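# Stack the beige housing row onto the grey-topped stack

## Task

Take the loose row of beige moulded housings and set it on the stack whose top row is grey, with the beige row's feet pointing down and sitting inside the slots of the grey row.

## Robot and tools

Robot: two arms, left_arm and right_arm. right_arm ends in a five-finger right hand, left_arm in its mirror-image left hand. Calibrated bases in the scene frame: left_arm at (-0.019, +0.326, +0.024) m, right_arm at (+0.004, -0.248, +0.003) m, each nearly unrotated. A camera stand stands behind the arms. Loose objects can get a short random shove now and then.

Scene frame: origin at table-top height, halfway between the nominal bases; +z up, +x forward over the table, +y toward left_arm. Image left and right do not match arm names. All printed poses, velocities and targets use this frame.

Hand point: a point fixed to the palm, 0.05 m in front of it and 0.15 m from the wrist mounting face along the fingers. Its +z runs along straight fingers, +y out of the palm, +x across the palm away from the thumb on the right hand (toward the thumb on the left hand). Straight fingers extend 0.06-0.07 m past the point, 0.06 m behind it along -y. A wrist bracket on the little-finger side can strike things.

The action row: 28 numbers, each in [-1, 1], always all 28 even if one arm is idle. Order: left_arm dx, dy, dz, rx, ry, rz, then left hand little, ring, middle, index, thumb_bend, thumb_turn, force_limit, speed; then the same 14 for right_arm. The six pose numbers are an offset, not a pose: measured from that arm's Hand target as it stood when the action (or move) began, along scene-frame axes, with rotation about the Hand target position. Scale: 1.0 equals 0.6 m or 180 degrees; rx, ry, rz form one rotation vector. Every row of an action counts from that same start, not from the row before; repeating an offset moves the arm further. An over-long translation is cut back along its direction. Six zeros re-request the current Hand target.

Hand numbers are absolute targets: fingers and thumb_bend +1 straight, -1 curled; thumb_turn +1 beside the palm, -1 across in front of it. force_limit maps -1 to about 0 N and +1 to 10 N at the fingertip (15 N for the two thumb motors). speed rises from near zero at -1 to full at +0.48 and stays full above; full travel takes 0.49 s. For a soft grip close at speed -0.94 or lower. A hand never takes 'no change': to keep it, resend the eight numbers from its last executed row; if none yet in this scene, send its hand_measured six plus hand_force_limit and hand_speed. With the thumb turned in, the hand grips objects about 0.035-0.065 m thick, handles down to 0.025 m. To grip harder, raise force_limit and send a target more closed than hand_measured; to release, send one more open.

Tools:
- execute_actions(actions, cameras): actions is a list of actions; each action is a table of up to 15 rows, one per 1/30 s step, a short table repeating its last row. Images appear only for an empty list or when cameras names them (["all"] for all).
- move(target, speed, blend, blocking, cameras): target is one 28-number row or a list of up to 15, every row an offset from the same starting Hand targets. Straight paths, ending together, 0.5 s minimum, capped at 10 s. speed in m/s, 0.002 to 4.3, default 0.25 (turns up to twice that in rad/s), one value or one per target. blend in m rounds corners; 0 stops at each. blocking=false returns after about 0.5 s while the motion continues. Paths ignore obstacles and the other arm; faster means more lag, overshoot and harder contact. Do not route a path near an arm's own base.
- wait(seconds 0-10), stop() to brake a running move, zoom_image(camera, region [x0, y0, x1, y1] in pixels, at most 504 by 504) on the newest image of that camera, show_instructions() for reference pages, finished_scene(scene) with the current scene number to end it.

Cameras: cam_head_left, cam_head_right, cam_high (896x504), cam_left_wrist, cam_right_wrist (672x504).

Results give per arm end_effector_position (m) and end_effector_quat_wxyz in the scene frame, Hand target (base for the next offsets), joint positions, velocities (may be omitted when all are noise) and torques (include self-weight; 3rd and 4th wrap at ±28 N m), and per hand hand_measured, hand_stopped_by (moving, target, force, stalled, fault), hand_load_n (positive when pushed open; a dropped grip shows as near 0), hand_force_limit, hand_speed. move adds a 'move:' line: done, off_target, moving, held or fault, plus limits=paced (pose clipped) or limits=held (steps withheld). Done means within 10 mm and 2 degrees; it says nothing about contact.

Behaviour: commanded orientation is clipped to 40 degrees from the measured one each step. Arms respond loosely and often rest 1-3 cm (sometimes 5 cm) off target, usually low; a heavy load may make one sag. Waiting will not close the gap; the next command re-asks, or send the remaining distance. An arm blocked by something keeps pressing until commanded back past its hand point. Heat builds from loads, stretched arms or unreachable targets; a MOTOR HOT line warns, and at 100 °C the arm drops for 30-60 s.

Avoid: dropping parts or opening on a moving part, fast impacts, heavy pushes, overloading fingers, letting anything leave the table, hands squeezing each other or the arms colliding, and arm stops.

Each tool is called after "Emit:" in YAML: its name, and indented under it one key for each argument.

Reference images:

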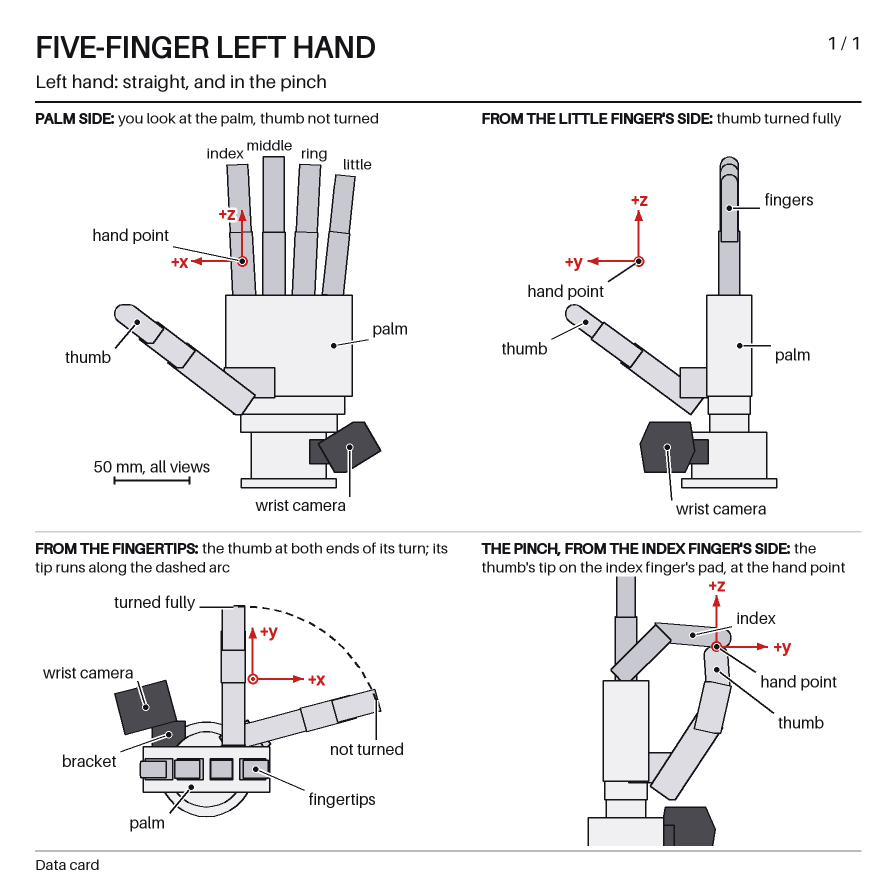

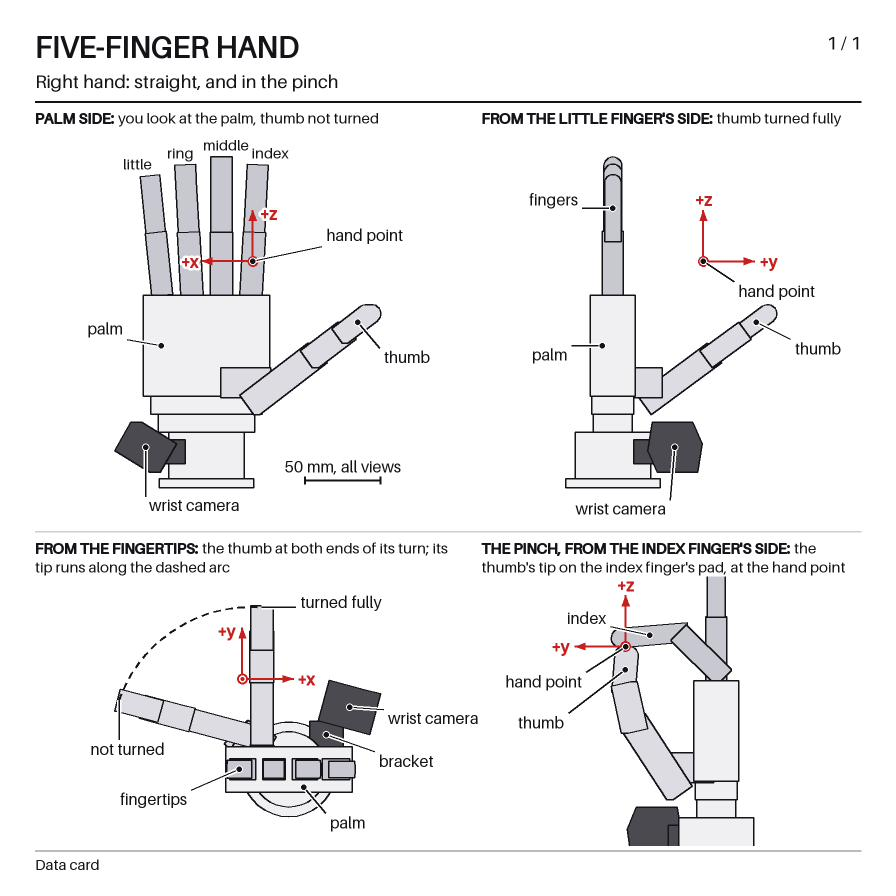

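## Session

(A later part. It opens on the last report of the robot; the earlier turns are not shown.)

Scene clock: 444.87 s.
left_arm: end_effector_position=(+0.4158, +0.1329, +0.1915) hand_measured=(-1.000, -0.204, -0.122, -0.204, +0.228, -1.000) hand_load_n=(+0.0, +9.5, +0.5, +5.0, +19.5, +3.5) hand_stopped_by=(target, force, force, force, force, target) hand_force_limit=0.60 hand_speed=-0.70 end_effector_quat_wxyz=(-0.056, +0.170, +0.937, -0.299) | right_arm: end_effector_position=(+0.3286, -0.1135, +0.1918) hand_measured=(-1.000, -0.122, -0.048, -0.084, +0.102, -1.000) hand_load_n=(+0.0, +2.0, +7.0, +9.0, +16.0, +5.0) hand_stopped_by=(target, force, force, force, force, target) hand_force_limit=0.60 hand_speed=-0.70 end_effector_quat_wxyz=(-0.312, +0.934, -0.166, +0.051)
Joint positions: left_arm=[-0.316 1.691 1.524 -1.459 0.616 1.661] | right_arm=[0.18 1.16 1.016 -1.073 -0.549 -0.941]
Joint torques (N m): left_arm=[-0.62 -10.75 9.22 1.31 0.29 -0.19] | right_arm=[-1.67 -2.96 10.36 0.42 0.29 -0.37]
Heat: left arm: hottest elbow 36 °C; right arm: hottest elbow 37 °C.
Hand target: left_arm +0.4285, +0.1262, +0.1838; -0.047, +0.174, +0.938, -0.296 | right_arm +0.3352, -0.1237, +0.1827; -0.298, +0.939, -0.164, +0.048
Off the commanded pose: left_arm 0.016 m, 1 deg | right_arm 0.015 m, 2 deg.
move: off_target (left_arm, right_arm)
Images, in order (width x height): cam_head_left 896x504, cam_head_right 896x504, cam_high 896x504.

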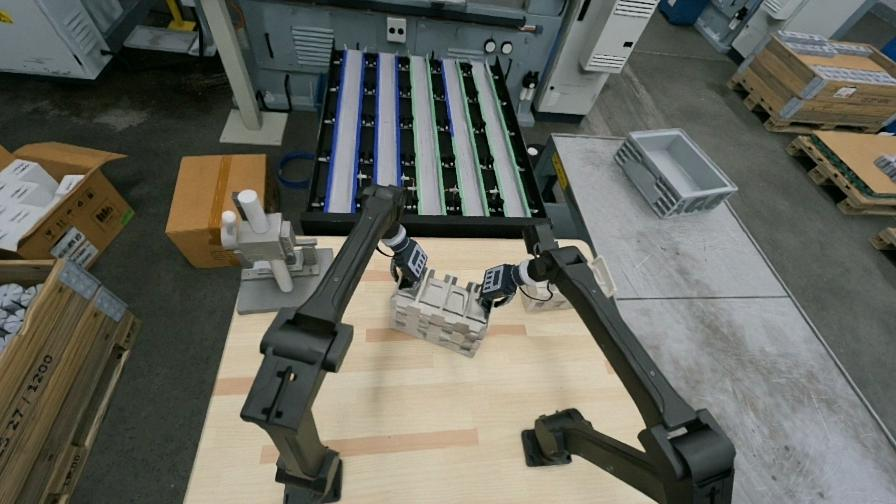

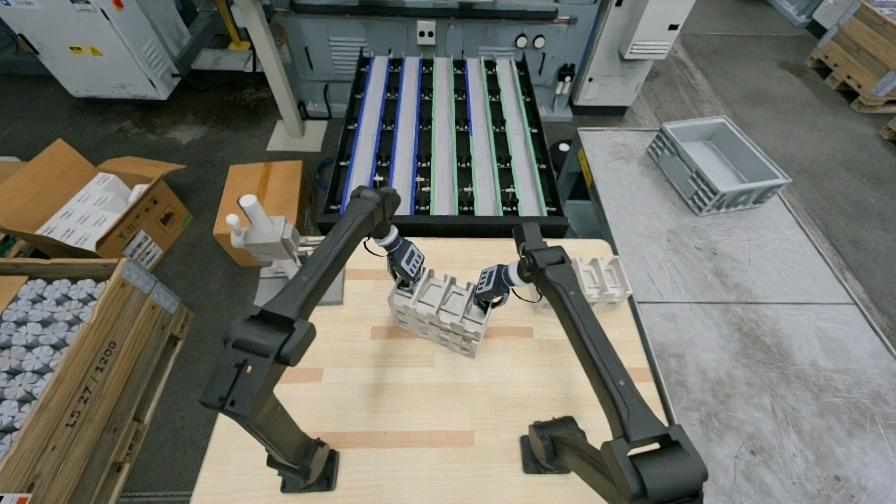

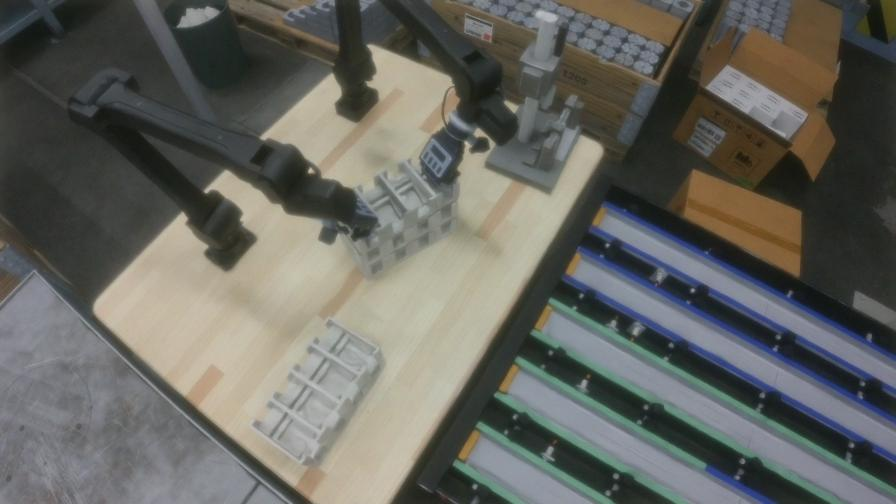

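Emit:
move:
  target:
    - [0.0, 0.0, 0.012, 0,0,0, -1,-0.4,-0.4,-0.4,-0.6,-1,0.6,-0.7, 0.0,0.0,0.012,0,0,0,-1,-0.4,-0.4,-0.4,-0.6,-1,0.6,-0.7]
  speed: 0.03
  cameras: ["cam_high","cam_head_right","cam_head_left"]

Emit:
zoom_image:
  camera: "cam_high"
  region: [330, 200, 410, 290]

Emit:
zoom_image:
  camera: "cam_head_left"
  region: [385, 285, 445, 345]

Emit:
zoom_image:
  camera: "cam_head_left"
  region: [435, 300, 495, 360]

Emit:
zoom_image:
  camera: "cam_high"
  region: [385, 175, 465, 265]

Scene clock: 450.97 s.
left_arm: end_effector_position=(+0.4156, +0.1324, +0.1915) hand_measured=(-1.000, -0.204, -0.122, -0.204, +0.228, -1.000) hand_load_n=(+0.0, +9.5, +0.5, +5.5, +19.5, +3.0) hand_stopped_by=(target, force, force, force, force, target) hand_force_limit=0.60 hand_speed=-0.70 end_effector_quat_wxyz=(-0.056, +0.171, +0.937, -0.299) | right_arm: end_effector_position=(+0.3279, -0.1146, +0.1919) hand_measured=(-1.000, -0.122, -0.048, -0.084, +0.102, -1.000) hand_load_n=(+0.0, +1.5, +7.5, +9.5, +16.0, +5.5) hand_stopped_by=(target, force, force, force, force, target) hand_force_limit=0.60 hand_speed=-0.70 end_effector_quat_wxyz=(-0.311, +0.935, -0.165, +0.050)
Joint positions: left_arm=[-0.318 1.691 1.524 -1.459 0.616 1.661] | right_arm=[0.178 1.16 1.017 -1.079 -0.55 -0.948]
Joint torques (N m): left_arm=[-0.56 -10.99 10.48 0.65 0.29 -0.19] | right_arm=[-1.55 -3.37 11.74 -0.08 0.32 -0.3]
Heat: left arm: hottest elbow 36 °C; right arm: hottest elbow 37 °C.
Hand target: left_arm +0.4285, +0.1262, +0.1910; -0.047, +0.174, +0.938, -0.296 | right_arm +0.3353, -0.1238, +0.1900; -0.297, +0.939, -0.164, +0.048
Off the commanded pose: left_arm 0.014 m, 1 deg | right_arm 0.012 m, 2 deg.
move: off_target (left_arm, right_arm)
Images, in order (width x height): cam_head_left 896x504, cam_head_right 896x504, cam_high 896x504.

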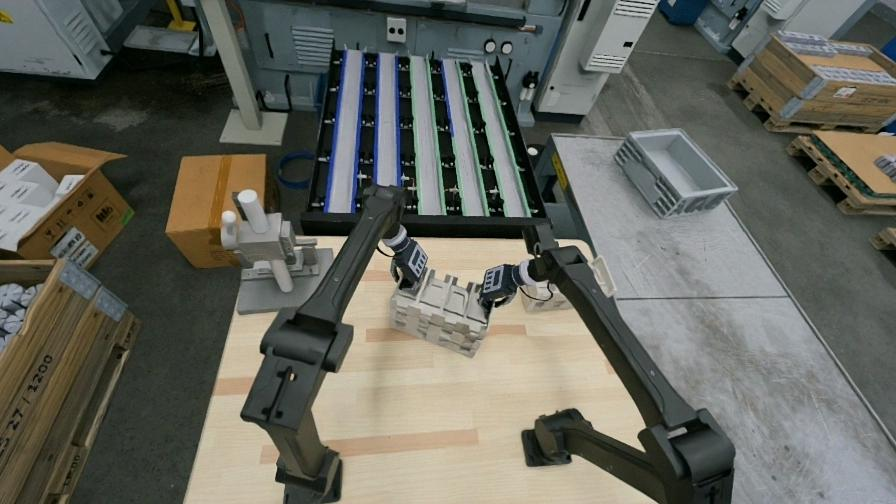

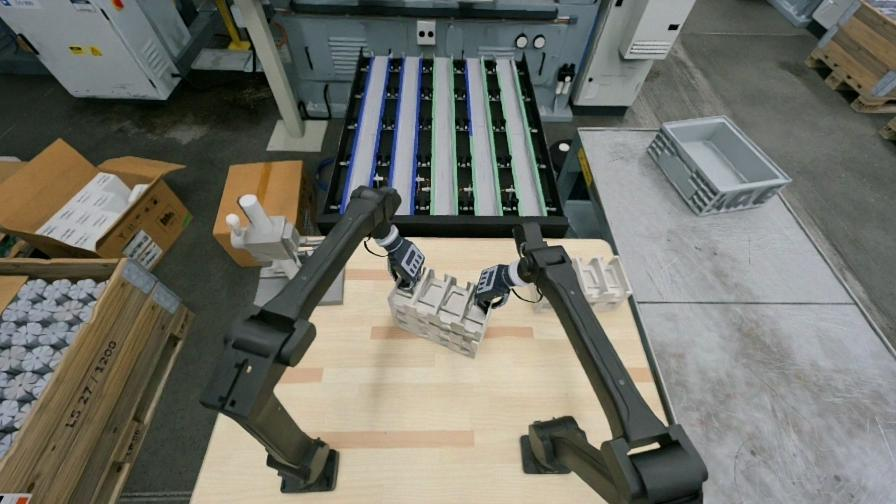

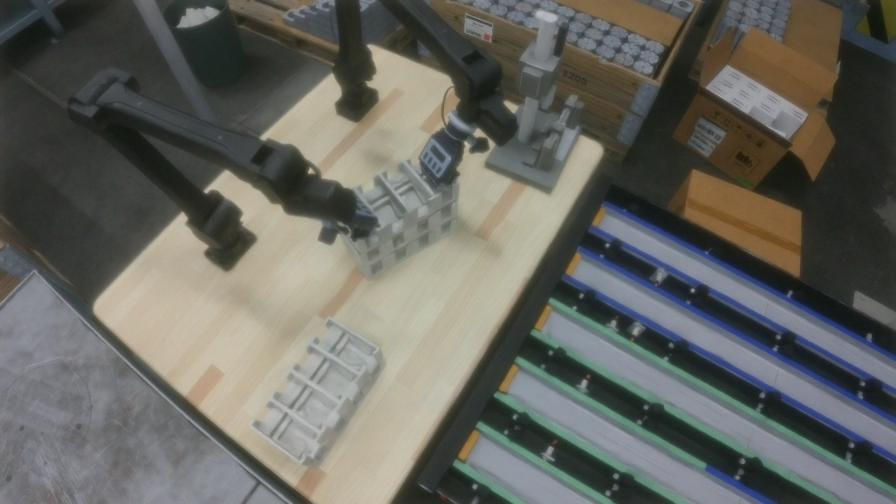

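Scaled by 5.600 from the camera's 896x504 image, which has a finer 1280x720 frame.

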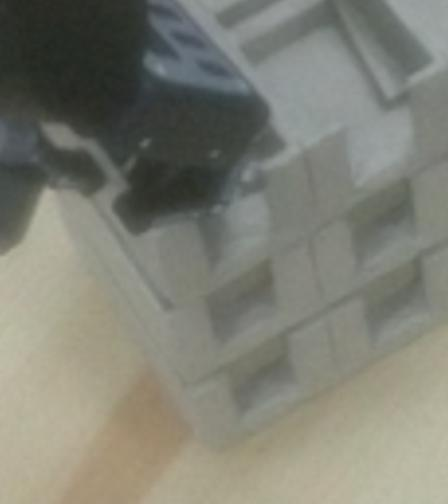

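Scaled by 8.400 from the camera's 896x504 image, which has a finer 1280x720 frame.

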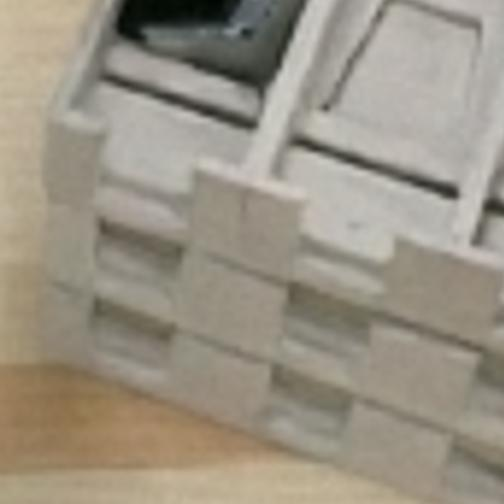

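Scaled by 8.400 from the camera's 896x504 image, which has a finer 1280x720 frame.

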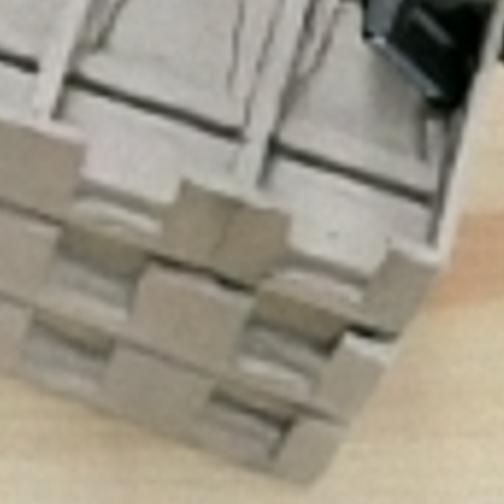

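Scaled by 5.600 from the camera's 896x504 image, which has a finer 1280x720 frame.

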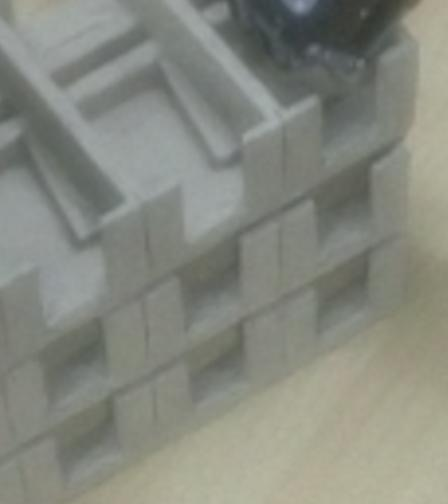

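Emit:
move:
  target:
    - [0.0, -0.01, 0.0, 0,0,0, -1,-0.4,-0.4,-0.4,-0.6,-1,0.6,-0.7, 0.0,-0.01,0.0,0,0,0,-1,-0.4,-0.4,-0.4,-0.6,-1,0.6,-0.7]
  speed: 0.02
  cameras: ["cam_high","cam_head_right","cam_head_left"]

Emit:
zoom_image:
  camera: "cam_high"
  region: [330, 200, 410, 290]

Emit:
zoom_image:
  camera: "cam_head_left"
  region: [385, 285, 445, 345]

Emit:
zoom_image:
  camera: "cam_head_left"
  region: [435, 300, 495, 360]

Emit:
zoom_image:
  camera: "cam_high"
  region: [385, 175, 465, 265]

Scene clock: 453.23 s.
left_arm: end_effector_position=(+0.4136, +0.1284, +0.1916) hand_measured=(-1.000, -0.204, -0.122, -0.204, +0.228, -1.000) hand_load_n=(+0.0, +8.5, +0.0, +6.0, +20.0, +3.5) hand_stopped_by=(target, force, force, force, force, target) hand_force_limit=0.60 hand_speed=-0.70 end_effector_quat_wxyz=(-0.058, +0.172, +0.937, -0.298) | right_arm: end_effector_position=(+0.3267, -0.1179, +0.1918) hand_measured=(-1.000, -0.122, -0.048, -0.084, +0.102, -1.000) hand_load_n=(+0.0, +1.0, +7.5, +10.5, +15.5, +6.0) hand_stopped_by=(target, force, force, force, force, target) hand_force_limit=0.60 hand_speed=-0.70 end_effector_quat_wxyz=(-0.312, +0.935, -0.164, +0.047)
Joint positions: left_arm=[-0.327 1.691 1.524 -1.457 0.615 1.653] | right_arm=[0.166 1.161 1.017 -1.091 -0.559 -0.963]
Joint torques (N m): left_arm=[-0.67 -10.75 10.78 0.87 0.32 -0.26] | right_arm=[-2.02 -3.31 11.71 -0.05 0.47 -0.34]
Heat: left arm: hottest elbow 37 °C; right arm: hottest elbow 37 °C.
Hand target: left_arm +0.4286, +0.1202, +0.1909; -0.047, +0.174, +0.938, -0.296 | right_arm +0.3353, -0.1298, +0.1899; -0.297, +0.939, -0.164, +0.048
Off the commanded pose: left_arm 0.017 m, 1 deg | right_arm 0.015 m, 2 deg.
move: off_target (left_arm, right_arm)
Images, in order (width x height): cam_head_left 896x504, cam_head_right 896x504, cam_high 896x504.

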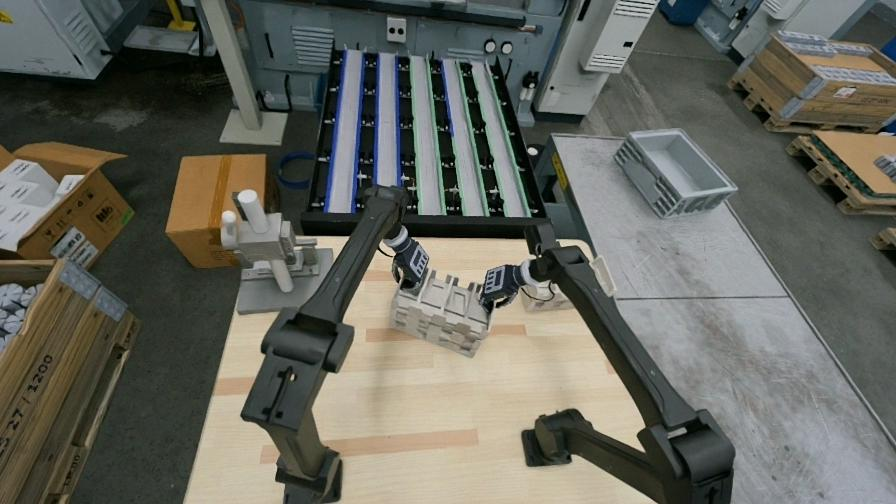

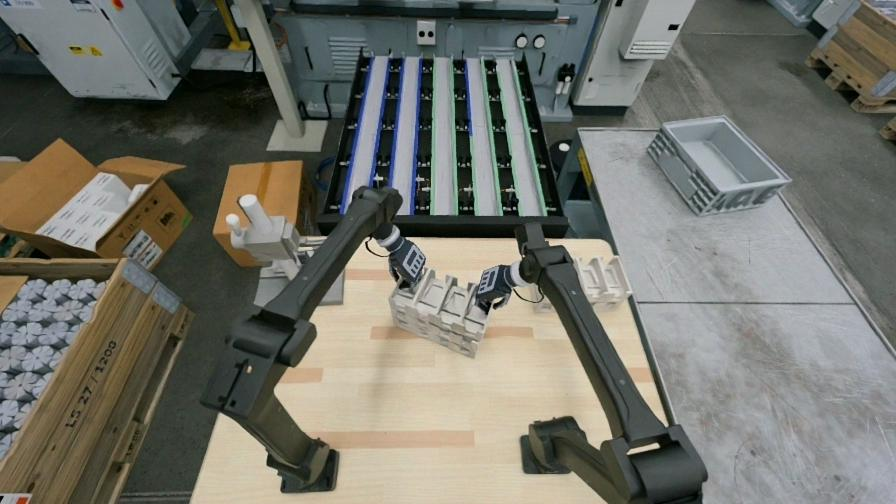

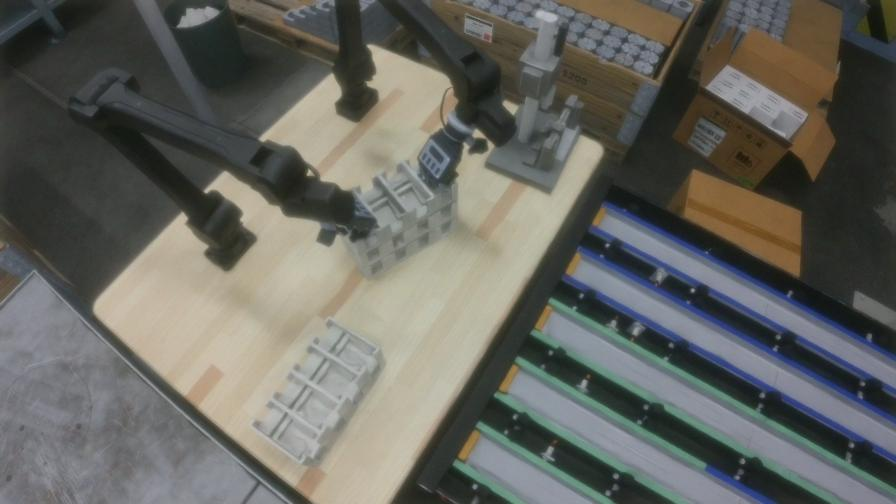

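Scaled by 5.600 from the camera's 896x504 image, which has a finer 1280x720 frame.

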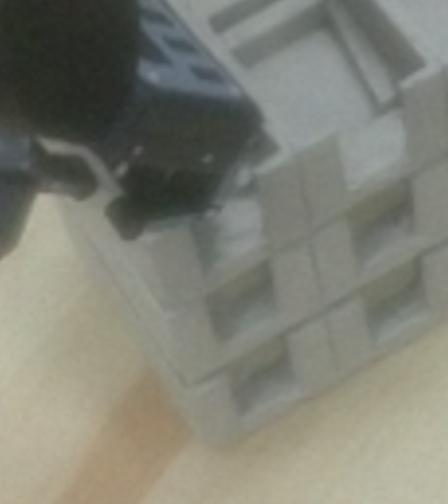

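Scaled by 8.400 from the camera's 896x504 image, which has a finer 1280x720 frame.

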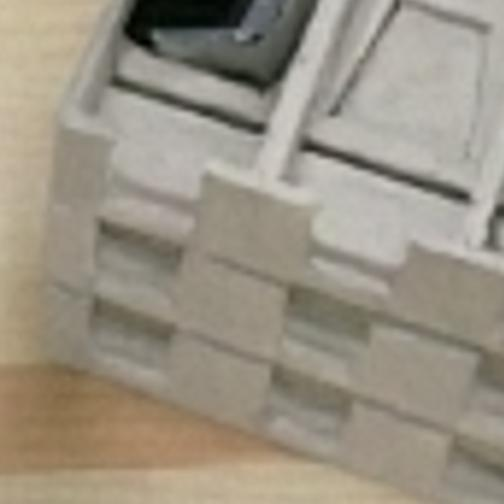

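Scaled by 8.400 from the camera's 896x504 image, which has a finer 1280x720 frame.

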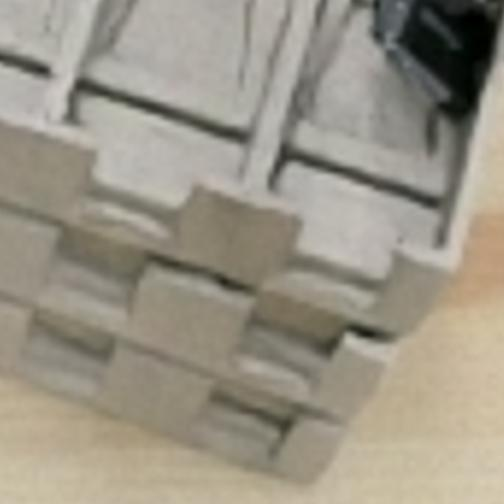

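Scaled by 5.600 from the camera's 896x504 image, which has a finer 1280x720 frame.

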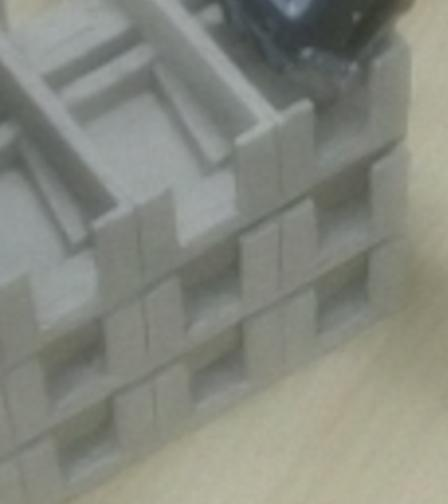

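Emit:
execute_actions:
  actions: []
  cameras: ["cam_left_wrist","cam_right_wrist"]

Emit:
zoom_image:
  camera: "cam_left_wrist"
  region: [180, 20, 340, 260]

Emit:
zoom_image:
  camera: "cam_right_wrist"
  region: [360, 60, 520, 300]

Scene clock: 457.73 s.
left_arm: end_effector_position=(+0.4136, +0.1284, +0.1916) hand_measured=(-1.000, -0.204, -0.122, -0.204, +0.228, -1.000) hand_load_n=(+0.0, +8.0, +0.5, +6.0, +20.0, +3.5) hand_stopped_by=(target, force, force, force, force, target) hand_force_limit=0.60 hand_speed=-0.70 end_effector_quat_wxyz=(-0.058, +0.172, +0.937, -0.298) | right_arm: end_effector_position=(+0.3267, -0.1179, +0.1918) hand_measured=(-1.000, -0.122, -0.048, -0.084, +0.102, -1.000) hand_load_n=(+0.0, +1.0, +7.5, +10.5, +15.5, +6.0) hand_stopped_by=(target, force, force, force, force, target) hand_force_limit=0.60 hand_speed=-0.70 end_effector_quat_wxyz=(-0.312, +0.935, -0.164, +0.047)
Joint positions: left_arm=[-0.327 1.691 1.524 -1.457 0.615 1.653] | right_arm=[0.166 1.161 1.017 -1.091 -0.559 -0.963]
Joint velocities: within noise
Joint torques (N m): left_arm=[-0.67 -10.75 10.8 0.87 0.32 -0.26] | right_arm=[-2.02 -3.31 11.71 -0.05 0.46 -0.33]
Heat: left arm: hottest elbow 37 °C; right arm: hottest elbow 36 °C.
Hand target: left_arm +0.4286, +0.1202, +0.1909; -0.047, +0.174, +0.938, -0.296 | right_arm +0.3353, -0.1298, +0.1899; -0.297, +0.939, -0.164, +0.048
Off the commanded pose: left_arm 0.017 m, 1 deg | right_arm 0.015 m, 2 deg.
Images, in order (width x height): cam_left_wrist 672x504, cam_right_wrist 672x504.

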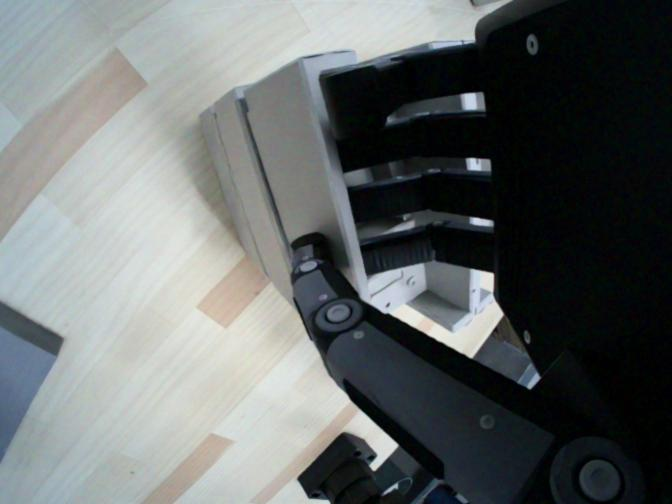

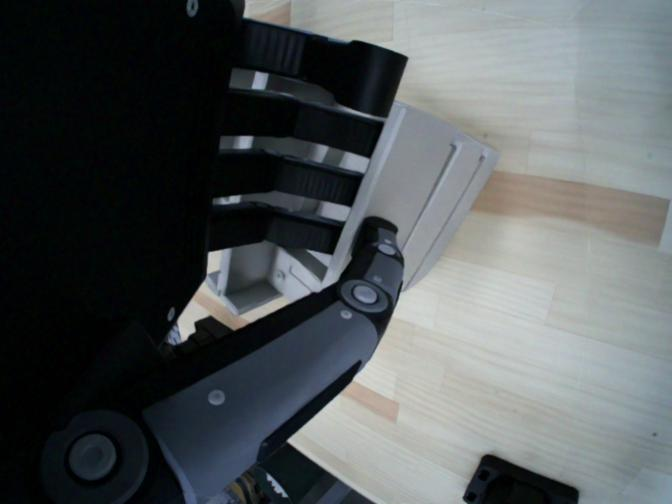

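Scaled by 2.100 from the camera's 672x504 image, which has a finer 960x720 frame.

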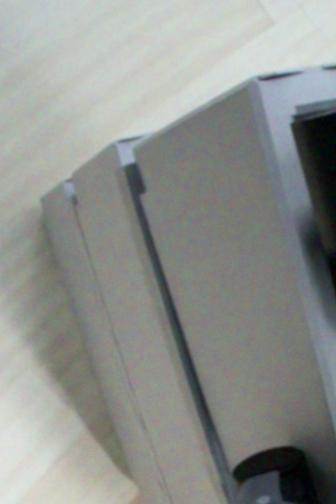

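Scaled by 2.100 from the camera's 672x504 image, which has a finer 960x720 frame.

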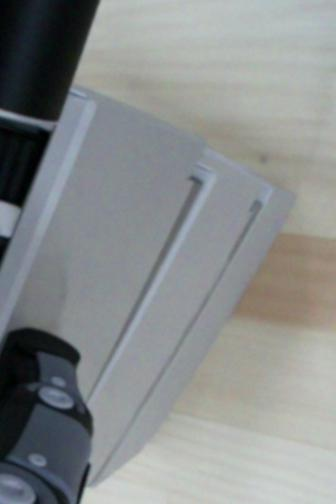

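Emit:
move:
  target:
    - [0.02, -0.006, 0.0, 0,0,0, -1,-0.4,-0.4,-0.4,-0.6,-1,0.6,-0.7, 0.005,0.0,0.0,0,0,0,-1,-0.4,-0.4,-0.4,-0.6,-1,0.6,-0.7]
  speed: 0.03
  cameras: ["cam_left_wrist","cam_right_wrist","cam_head_left"]

Emit:
zoom_image:
  camera: "cam_left_wrist"
  region: [180, 20, 340, 260]

Emit:
zoom_image:
  camera: "cam_right_wrist"
  region: [360, 60, 520, 300]

Emit:
zoom_image:
  camera: "cam_head_left"
  region: [385, 285, 445, 345]

Emit:
zoom_image:
  camera: "cam_head_left"
  region: [435, 300, 495, 360]

Scene clock: 461.63 s.
left_arm: end_effector_position=(+0.4180, +0.1270, +0.1920) hand_measured=(-1.000, -0.204, -0.122, -0.204, +0.228, -1.000) hand_load_n=(+0.0, +10.0, +0.0, +1.0, +22.0, +4.0) hand_stopped_by=(target, force, force, force, force, target) hand_force_limit=0.60 hand_speed=-0.70 end_effector_quat_wxyz=(-0.060, +0.171, +0.937, -0.297) | right_arm: end_effector_position=(+0.3265, -0.1186, +0.1920) hand_measured=(-1.000, -0.122, -0.048, -0.084, +0.102, -1.000) hand_load_n=(+0.0, +0.0, +7.0, +12.5, +15.5, +7.0) hand_stopped_by=(target, force, force, force, force, target) hand_force_limit=0.60 hand_speed=-0.70 end_effector_quat_wxyz=(-0.312, +0.935, -0.166, +0.044)
Joint positions: left_arm=[-0.327 1.705 1.544 -1.465 0.614 1.651] | right_arm=[0.164 1.164 1.02 -1.098 -0.56 -0.963]
Joint torques (N m): left_arm=[-0.62 -9.58 12.62 0.79 0.38 -0.23] | right_arm=[-1.9 -3.02 12 0.24 0.49 -0.35]
Heat: left arm: hottest elbow 37 °C; right arm: hottest elbow 36 °C.
Hand target: left_arm +0.4406, +0.1166, +0.1909; -0.047, +0.174, +0.938, -0.296 | right_arm +0.3383, -0.1298, +0.1900; -0.298, +0.939, -0.164, +0.048
Off the commanded pose: left_arm 0.025 m, 1 deg | right_arm 0.016 m, 2 deg.
move: off_target (left_arm, right_arm)
Images, in order (width x height): cam_head_left 896x504, cam_left_wrist 672x504, cam_right_wrist 672x504.

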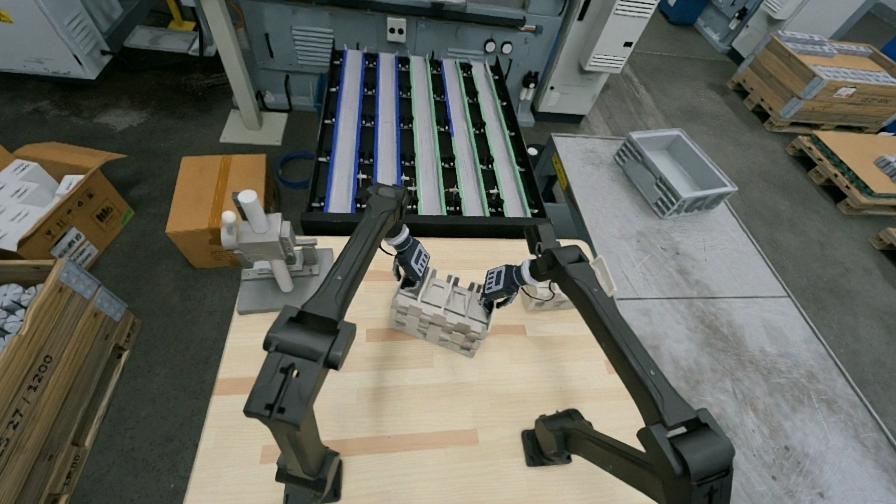

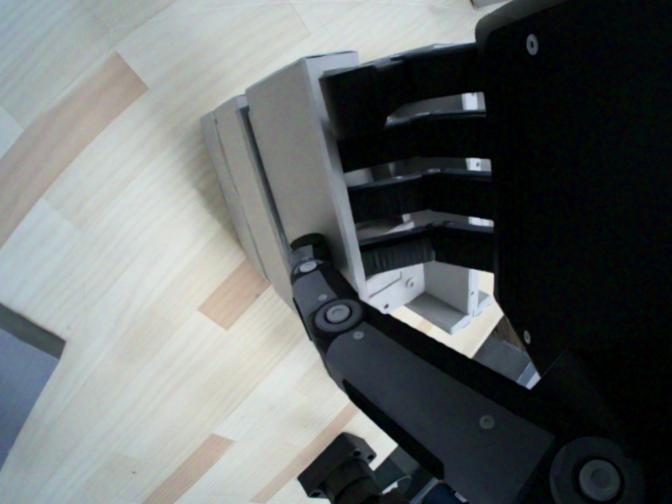

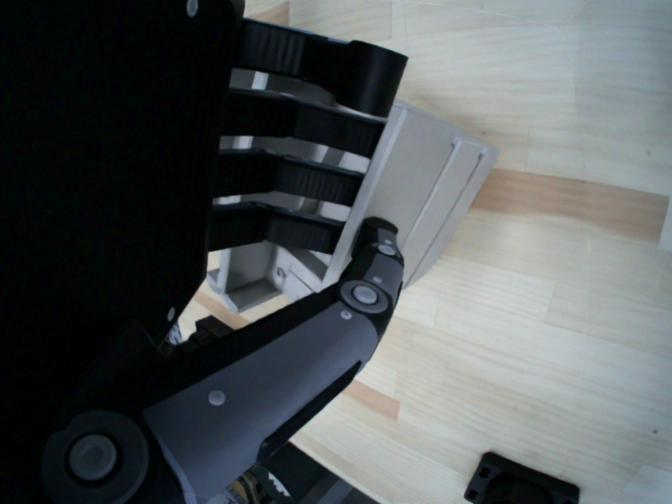

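Scaled by 2.100 from the camera's 672x504 image, which has a finer 960x720 frame.

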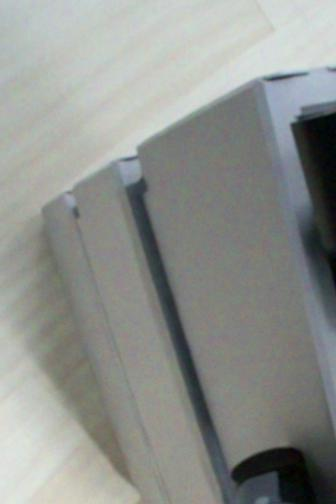

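Scaled by 2.100 from the camera's 672x504 image, which has a finer 960x720 frame.

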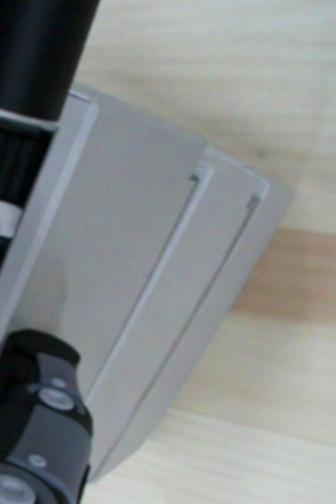

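Scaled by 8.400 from the camera's 896x504 image, which has a finer 1280x720 frame.

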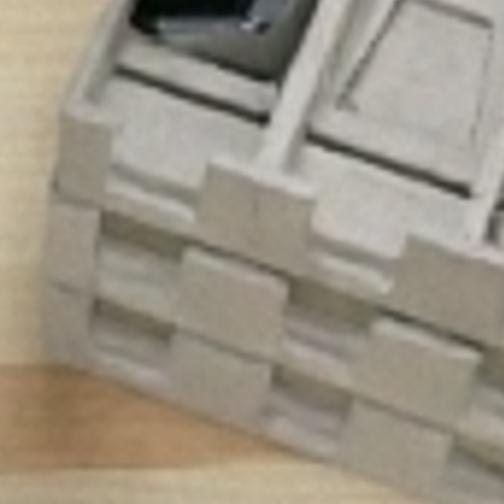

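Scaled by 8.400 from the camera's 896x504 image, which has a finer 1280x720 frame.

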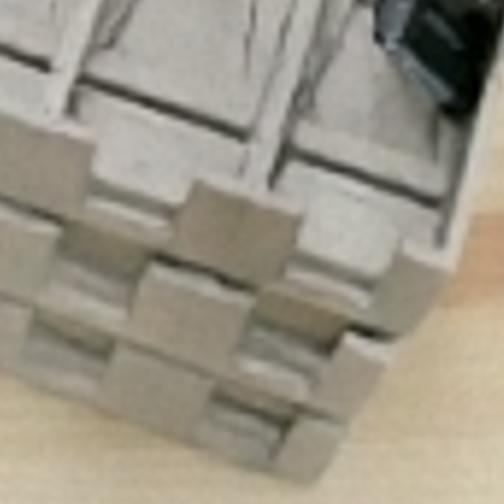

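Emit:
execute_actions:
  actions: []

Scene clock: 467.53 s.
left_arm: end_effector_position=(+0.4180, +0.1270, +0.1920) hand_measured=(-1.000, -0.204, -0.122, -0.204, +0.228, -1.000) hand_load_n=(+0.0, +10.0, +0.0, +1.0, +22.0, +4.5) hand_stopped_by=(target, force, force, force, force, target) hand_force_limit=0.60 hand_speed=-0.70 end_effector_quat_wxyz=(-0.060, +0.171, +0.937, -0.297) | right_arm: end_effector_position=(+0.3265, -0.1186, +0.1920) hand_measured=(-1.000, -0.122, -0.048, -0.084, +0.102, -1.000) hand_load_n=(+0.5, +0.0, +7.0, +12.5, +15.5, +7.0) hand_stopped_by=(target, force, force, force, force, target) hand_force_limit=0.60 hand_speed=-0.70 end_effector_quat_wxyz=(-0.312, +0.935, -0.166, +0.044)
Joint positions: left_arm=[-0.327 1.705 1.544 -1.465 0.614 1.651] | right_arm=[0.164 1.164 1.02 -1.098 -0.56 -0.963]
Joint velocities: within noise
Joint torques (N m): left_arm=[-0.62 -9.58 12.6 0.79 0.38 -0.23] | right_arm=[-1.9 -3.02 12 0.24 0.49 -0.35]
Heat: left arm: hottest elbow 37 °C; right arm: hottest elbow 37 °C.
Hand target: left_arm +0.4406, +0.1166, +0.1909; -0.047, +0.174, +0.938, -0.296 | right_arm +0.3383, -0.1298, +0.1900; -0.298, +0.939, -0.164, +0.048
Off the commanded pose: left_arm 0.025 m, 1 deg | right_arm 0.016 m, 2 deg.

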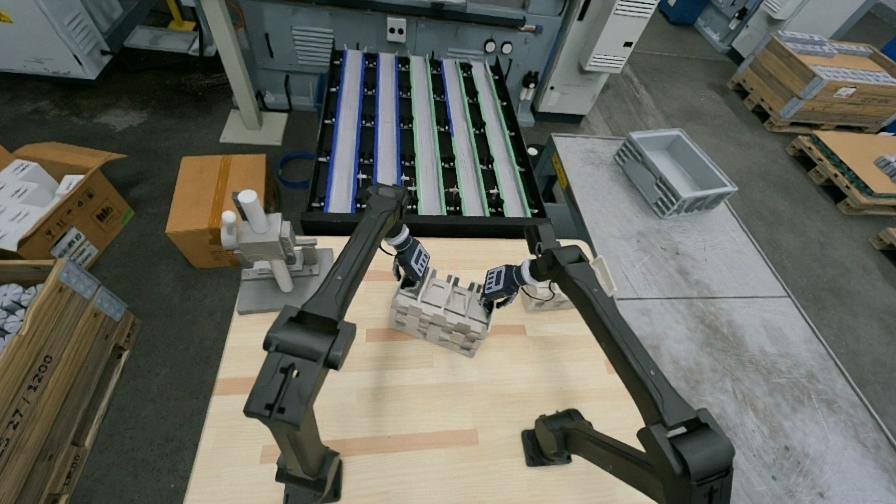

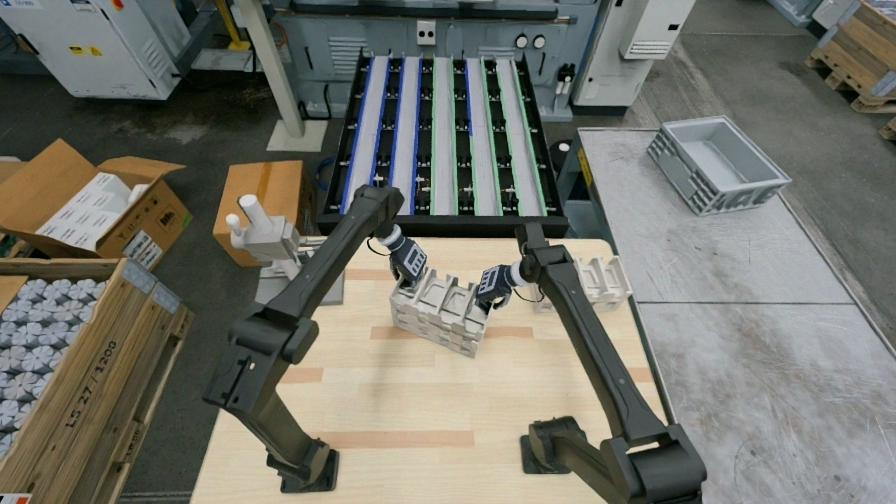

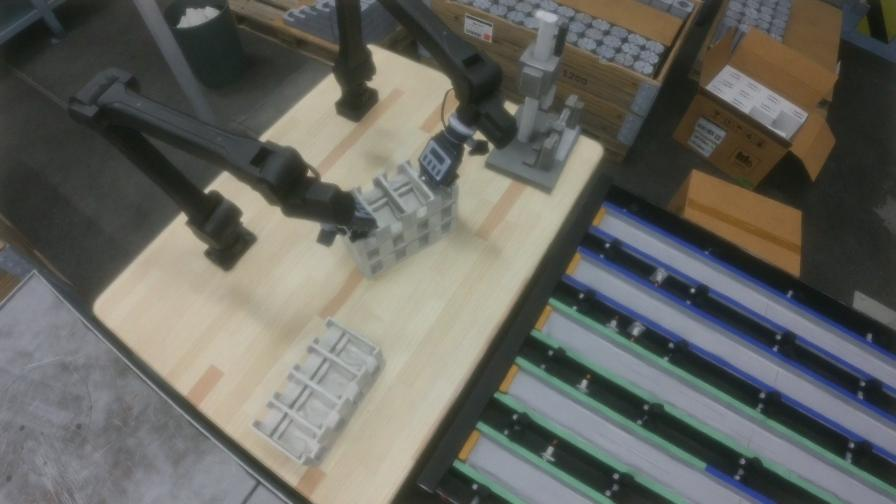

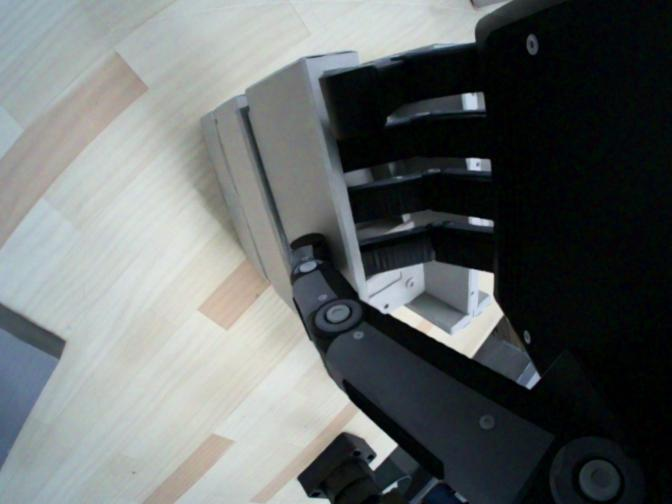

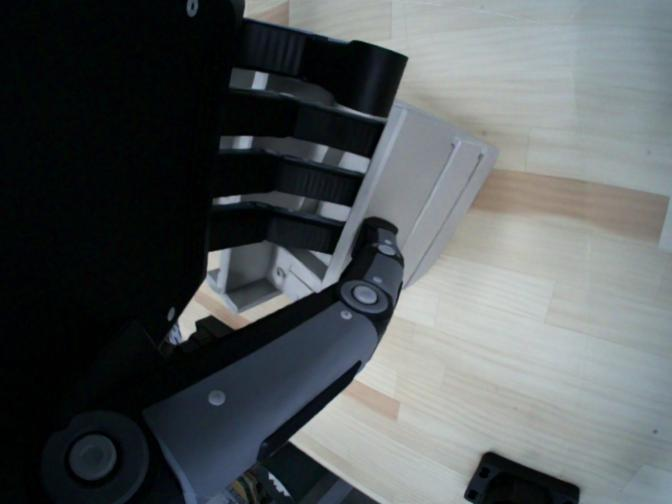

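Emit:
zoom_image:
  camera: "cam_head_left"
  region: [380, 260, 510, 365]

Emit:
zoom_image:
  camera: "cam_high"
  region: [330, 155, 470, 285]

Emit:
zoom_image:
  camera: "cam_left_wrist"
  region: [180, 20, 380, 300]

Emit:
zoom_image:
  camera: "cam_right_wrist"
  region: [340, 60, 540, 320]

Scaled by 3.877 from the camera's 896x504 image, which has a finer 1280x720 frame.

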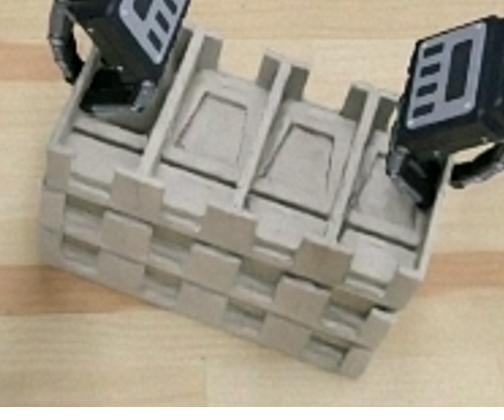

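Scaled by 3.600 from the camera's 896x504 image, which has a finer 1280x720 frame.

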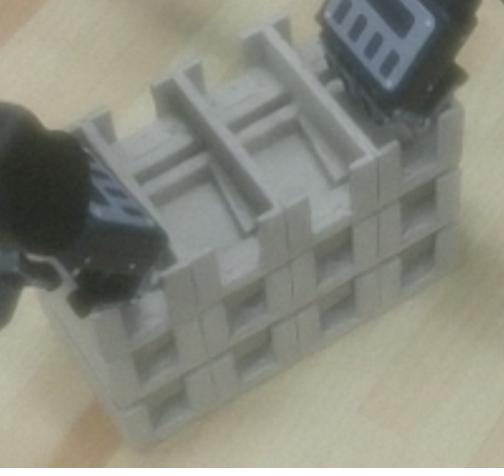

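Scaled by 1.800 from the camera's 672x504 image, which has a finer 960x720 frame.

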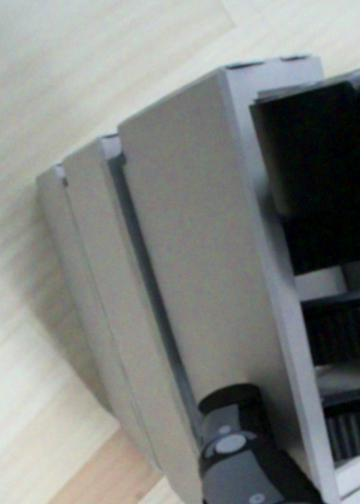

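Scaled by 1.938 from the camera's 672x504 image, which has a finer 960x720 frame.

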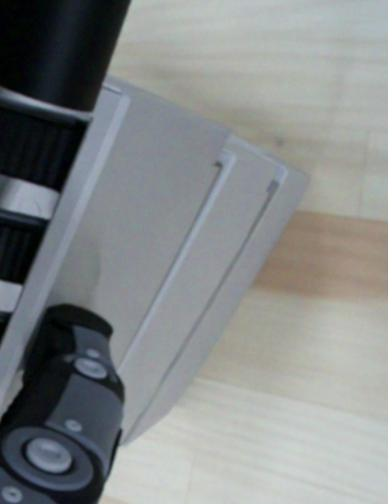

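Emit:
zoom_image:
  camera: "cam_head_left"
  region: [440, 310, 500, 370]

Emit:
zoom_image:
  camera: "cam_head_left"
  region: [382, 280, 442, 340]

Emit:
zoom_image:
  camera: "cam_high"
  region: [330, 220, 400, 290]

Emit:
zoom_image:
  camera: "cam_high"
  region: [400, 180, 470, 250]

Scaled by 8.400 from the camera's 896x504 image, which has a finer 1280x720 frame.

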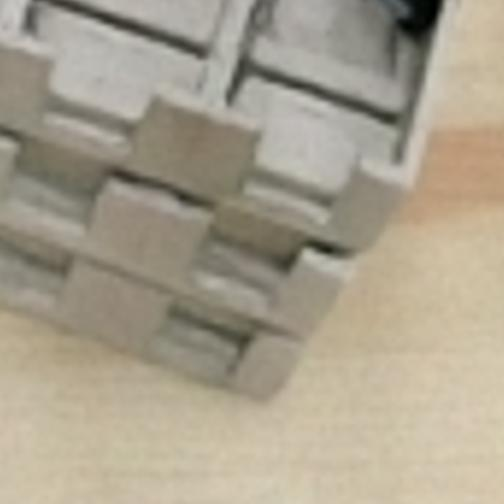

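Scaled by 8.400 from the camera's 896x504 image, which has a finer 1280x720 frame.

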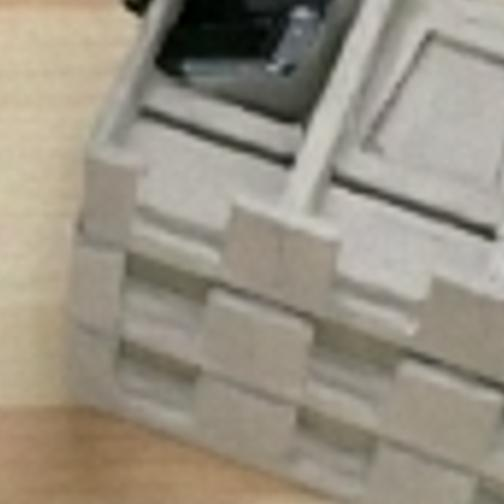

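Scaled by 7.200 from the camera's 896x504 image, which has a finer 1280x720 frame.

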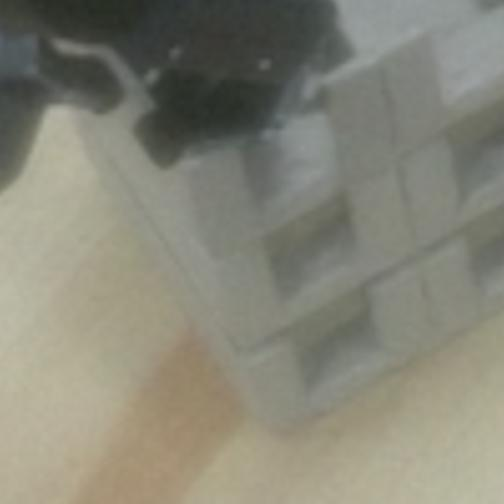

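Scaled by 7.200 from the camera's 896x504 image, which has a finer 1280x720 frame.

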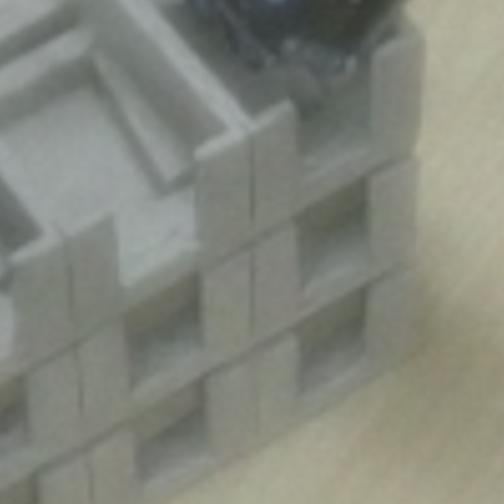

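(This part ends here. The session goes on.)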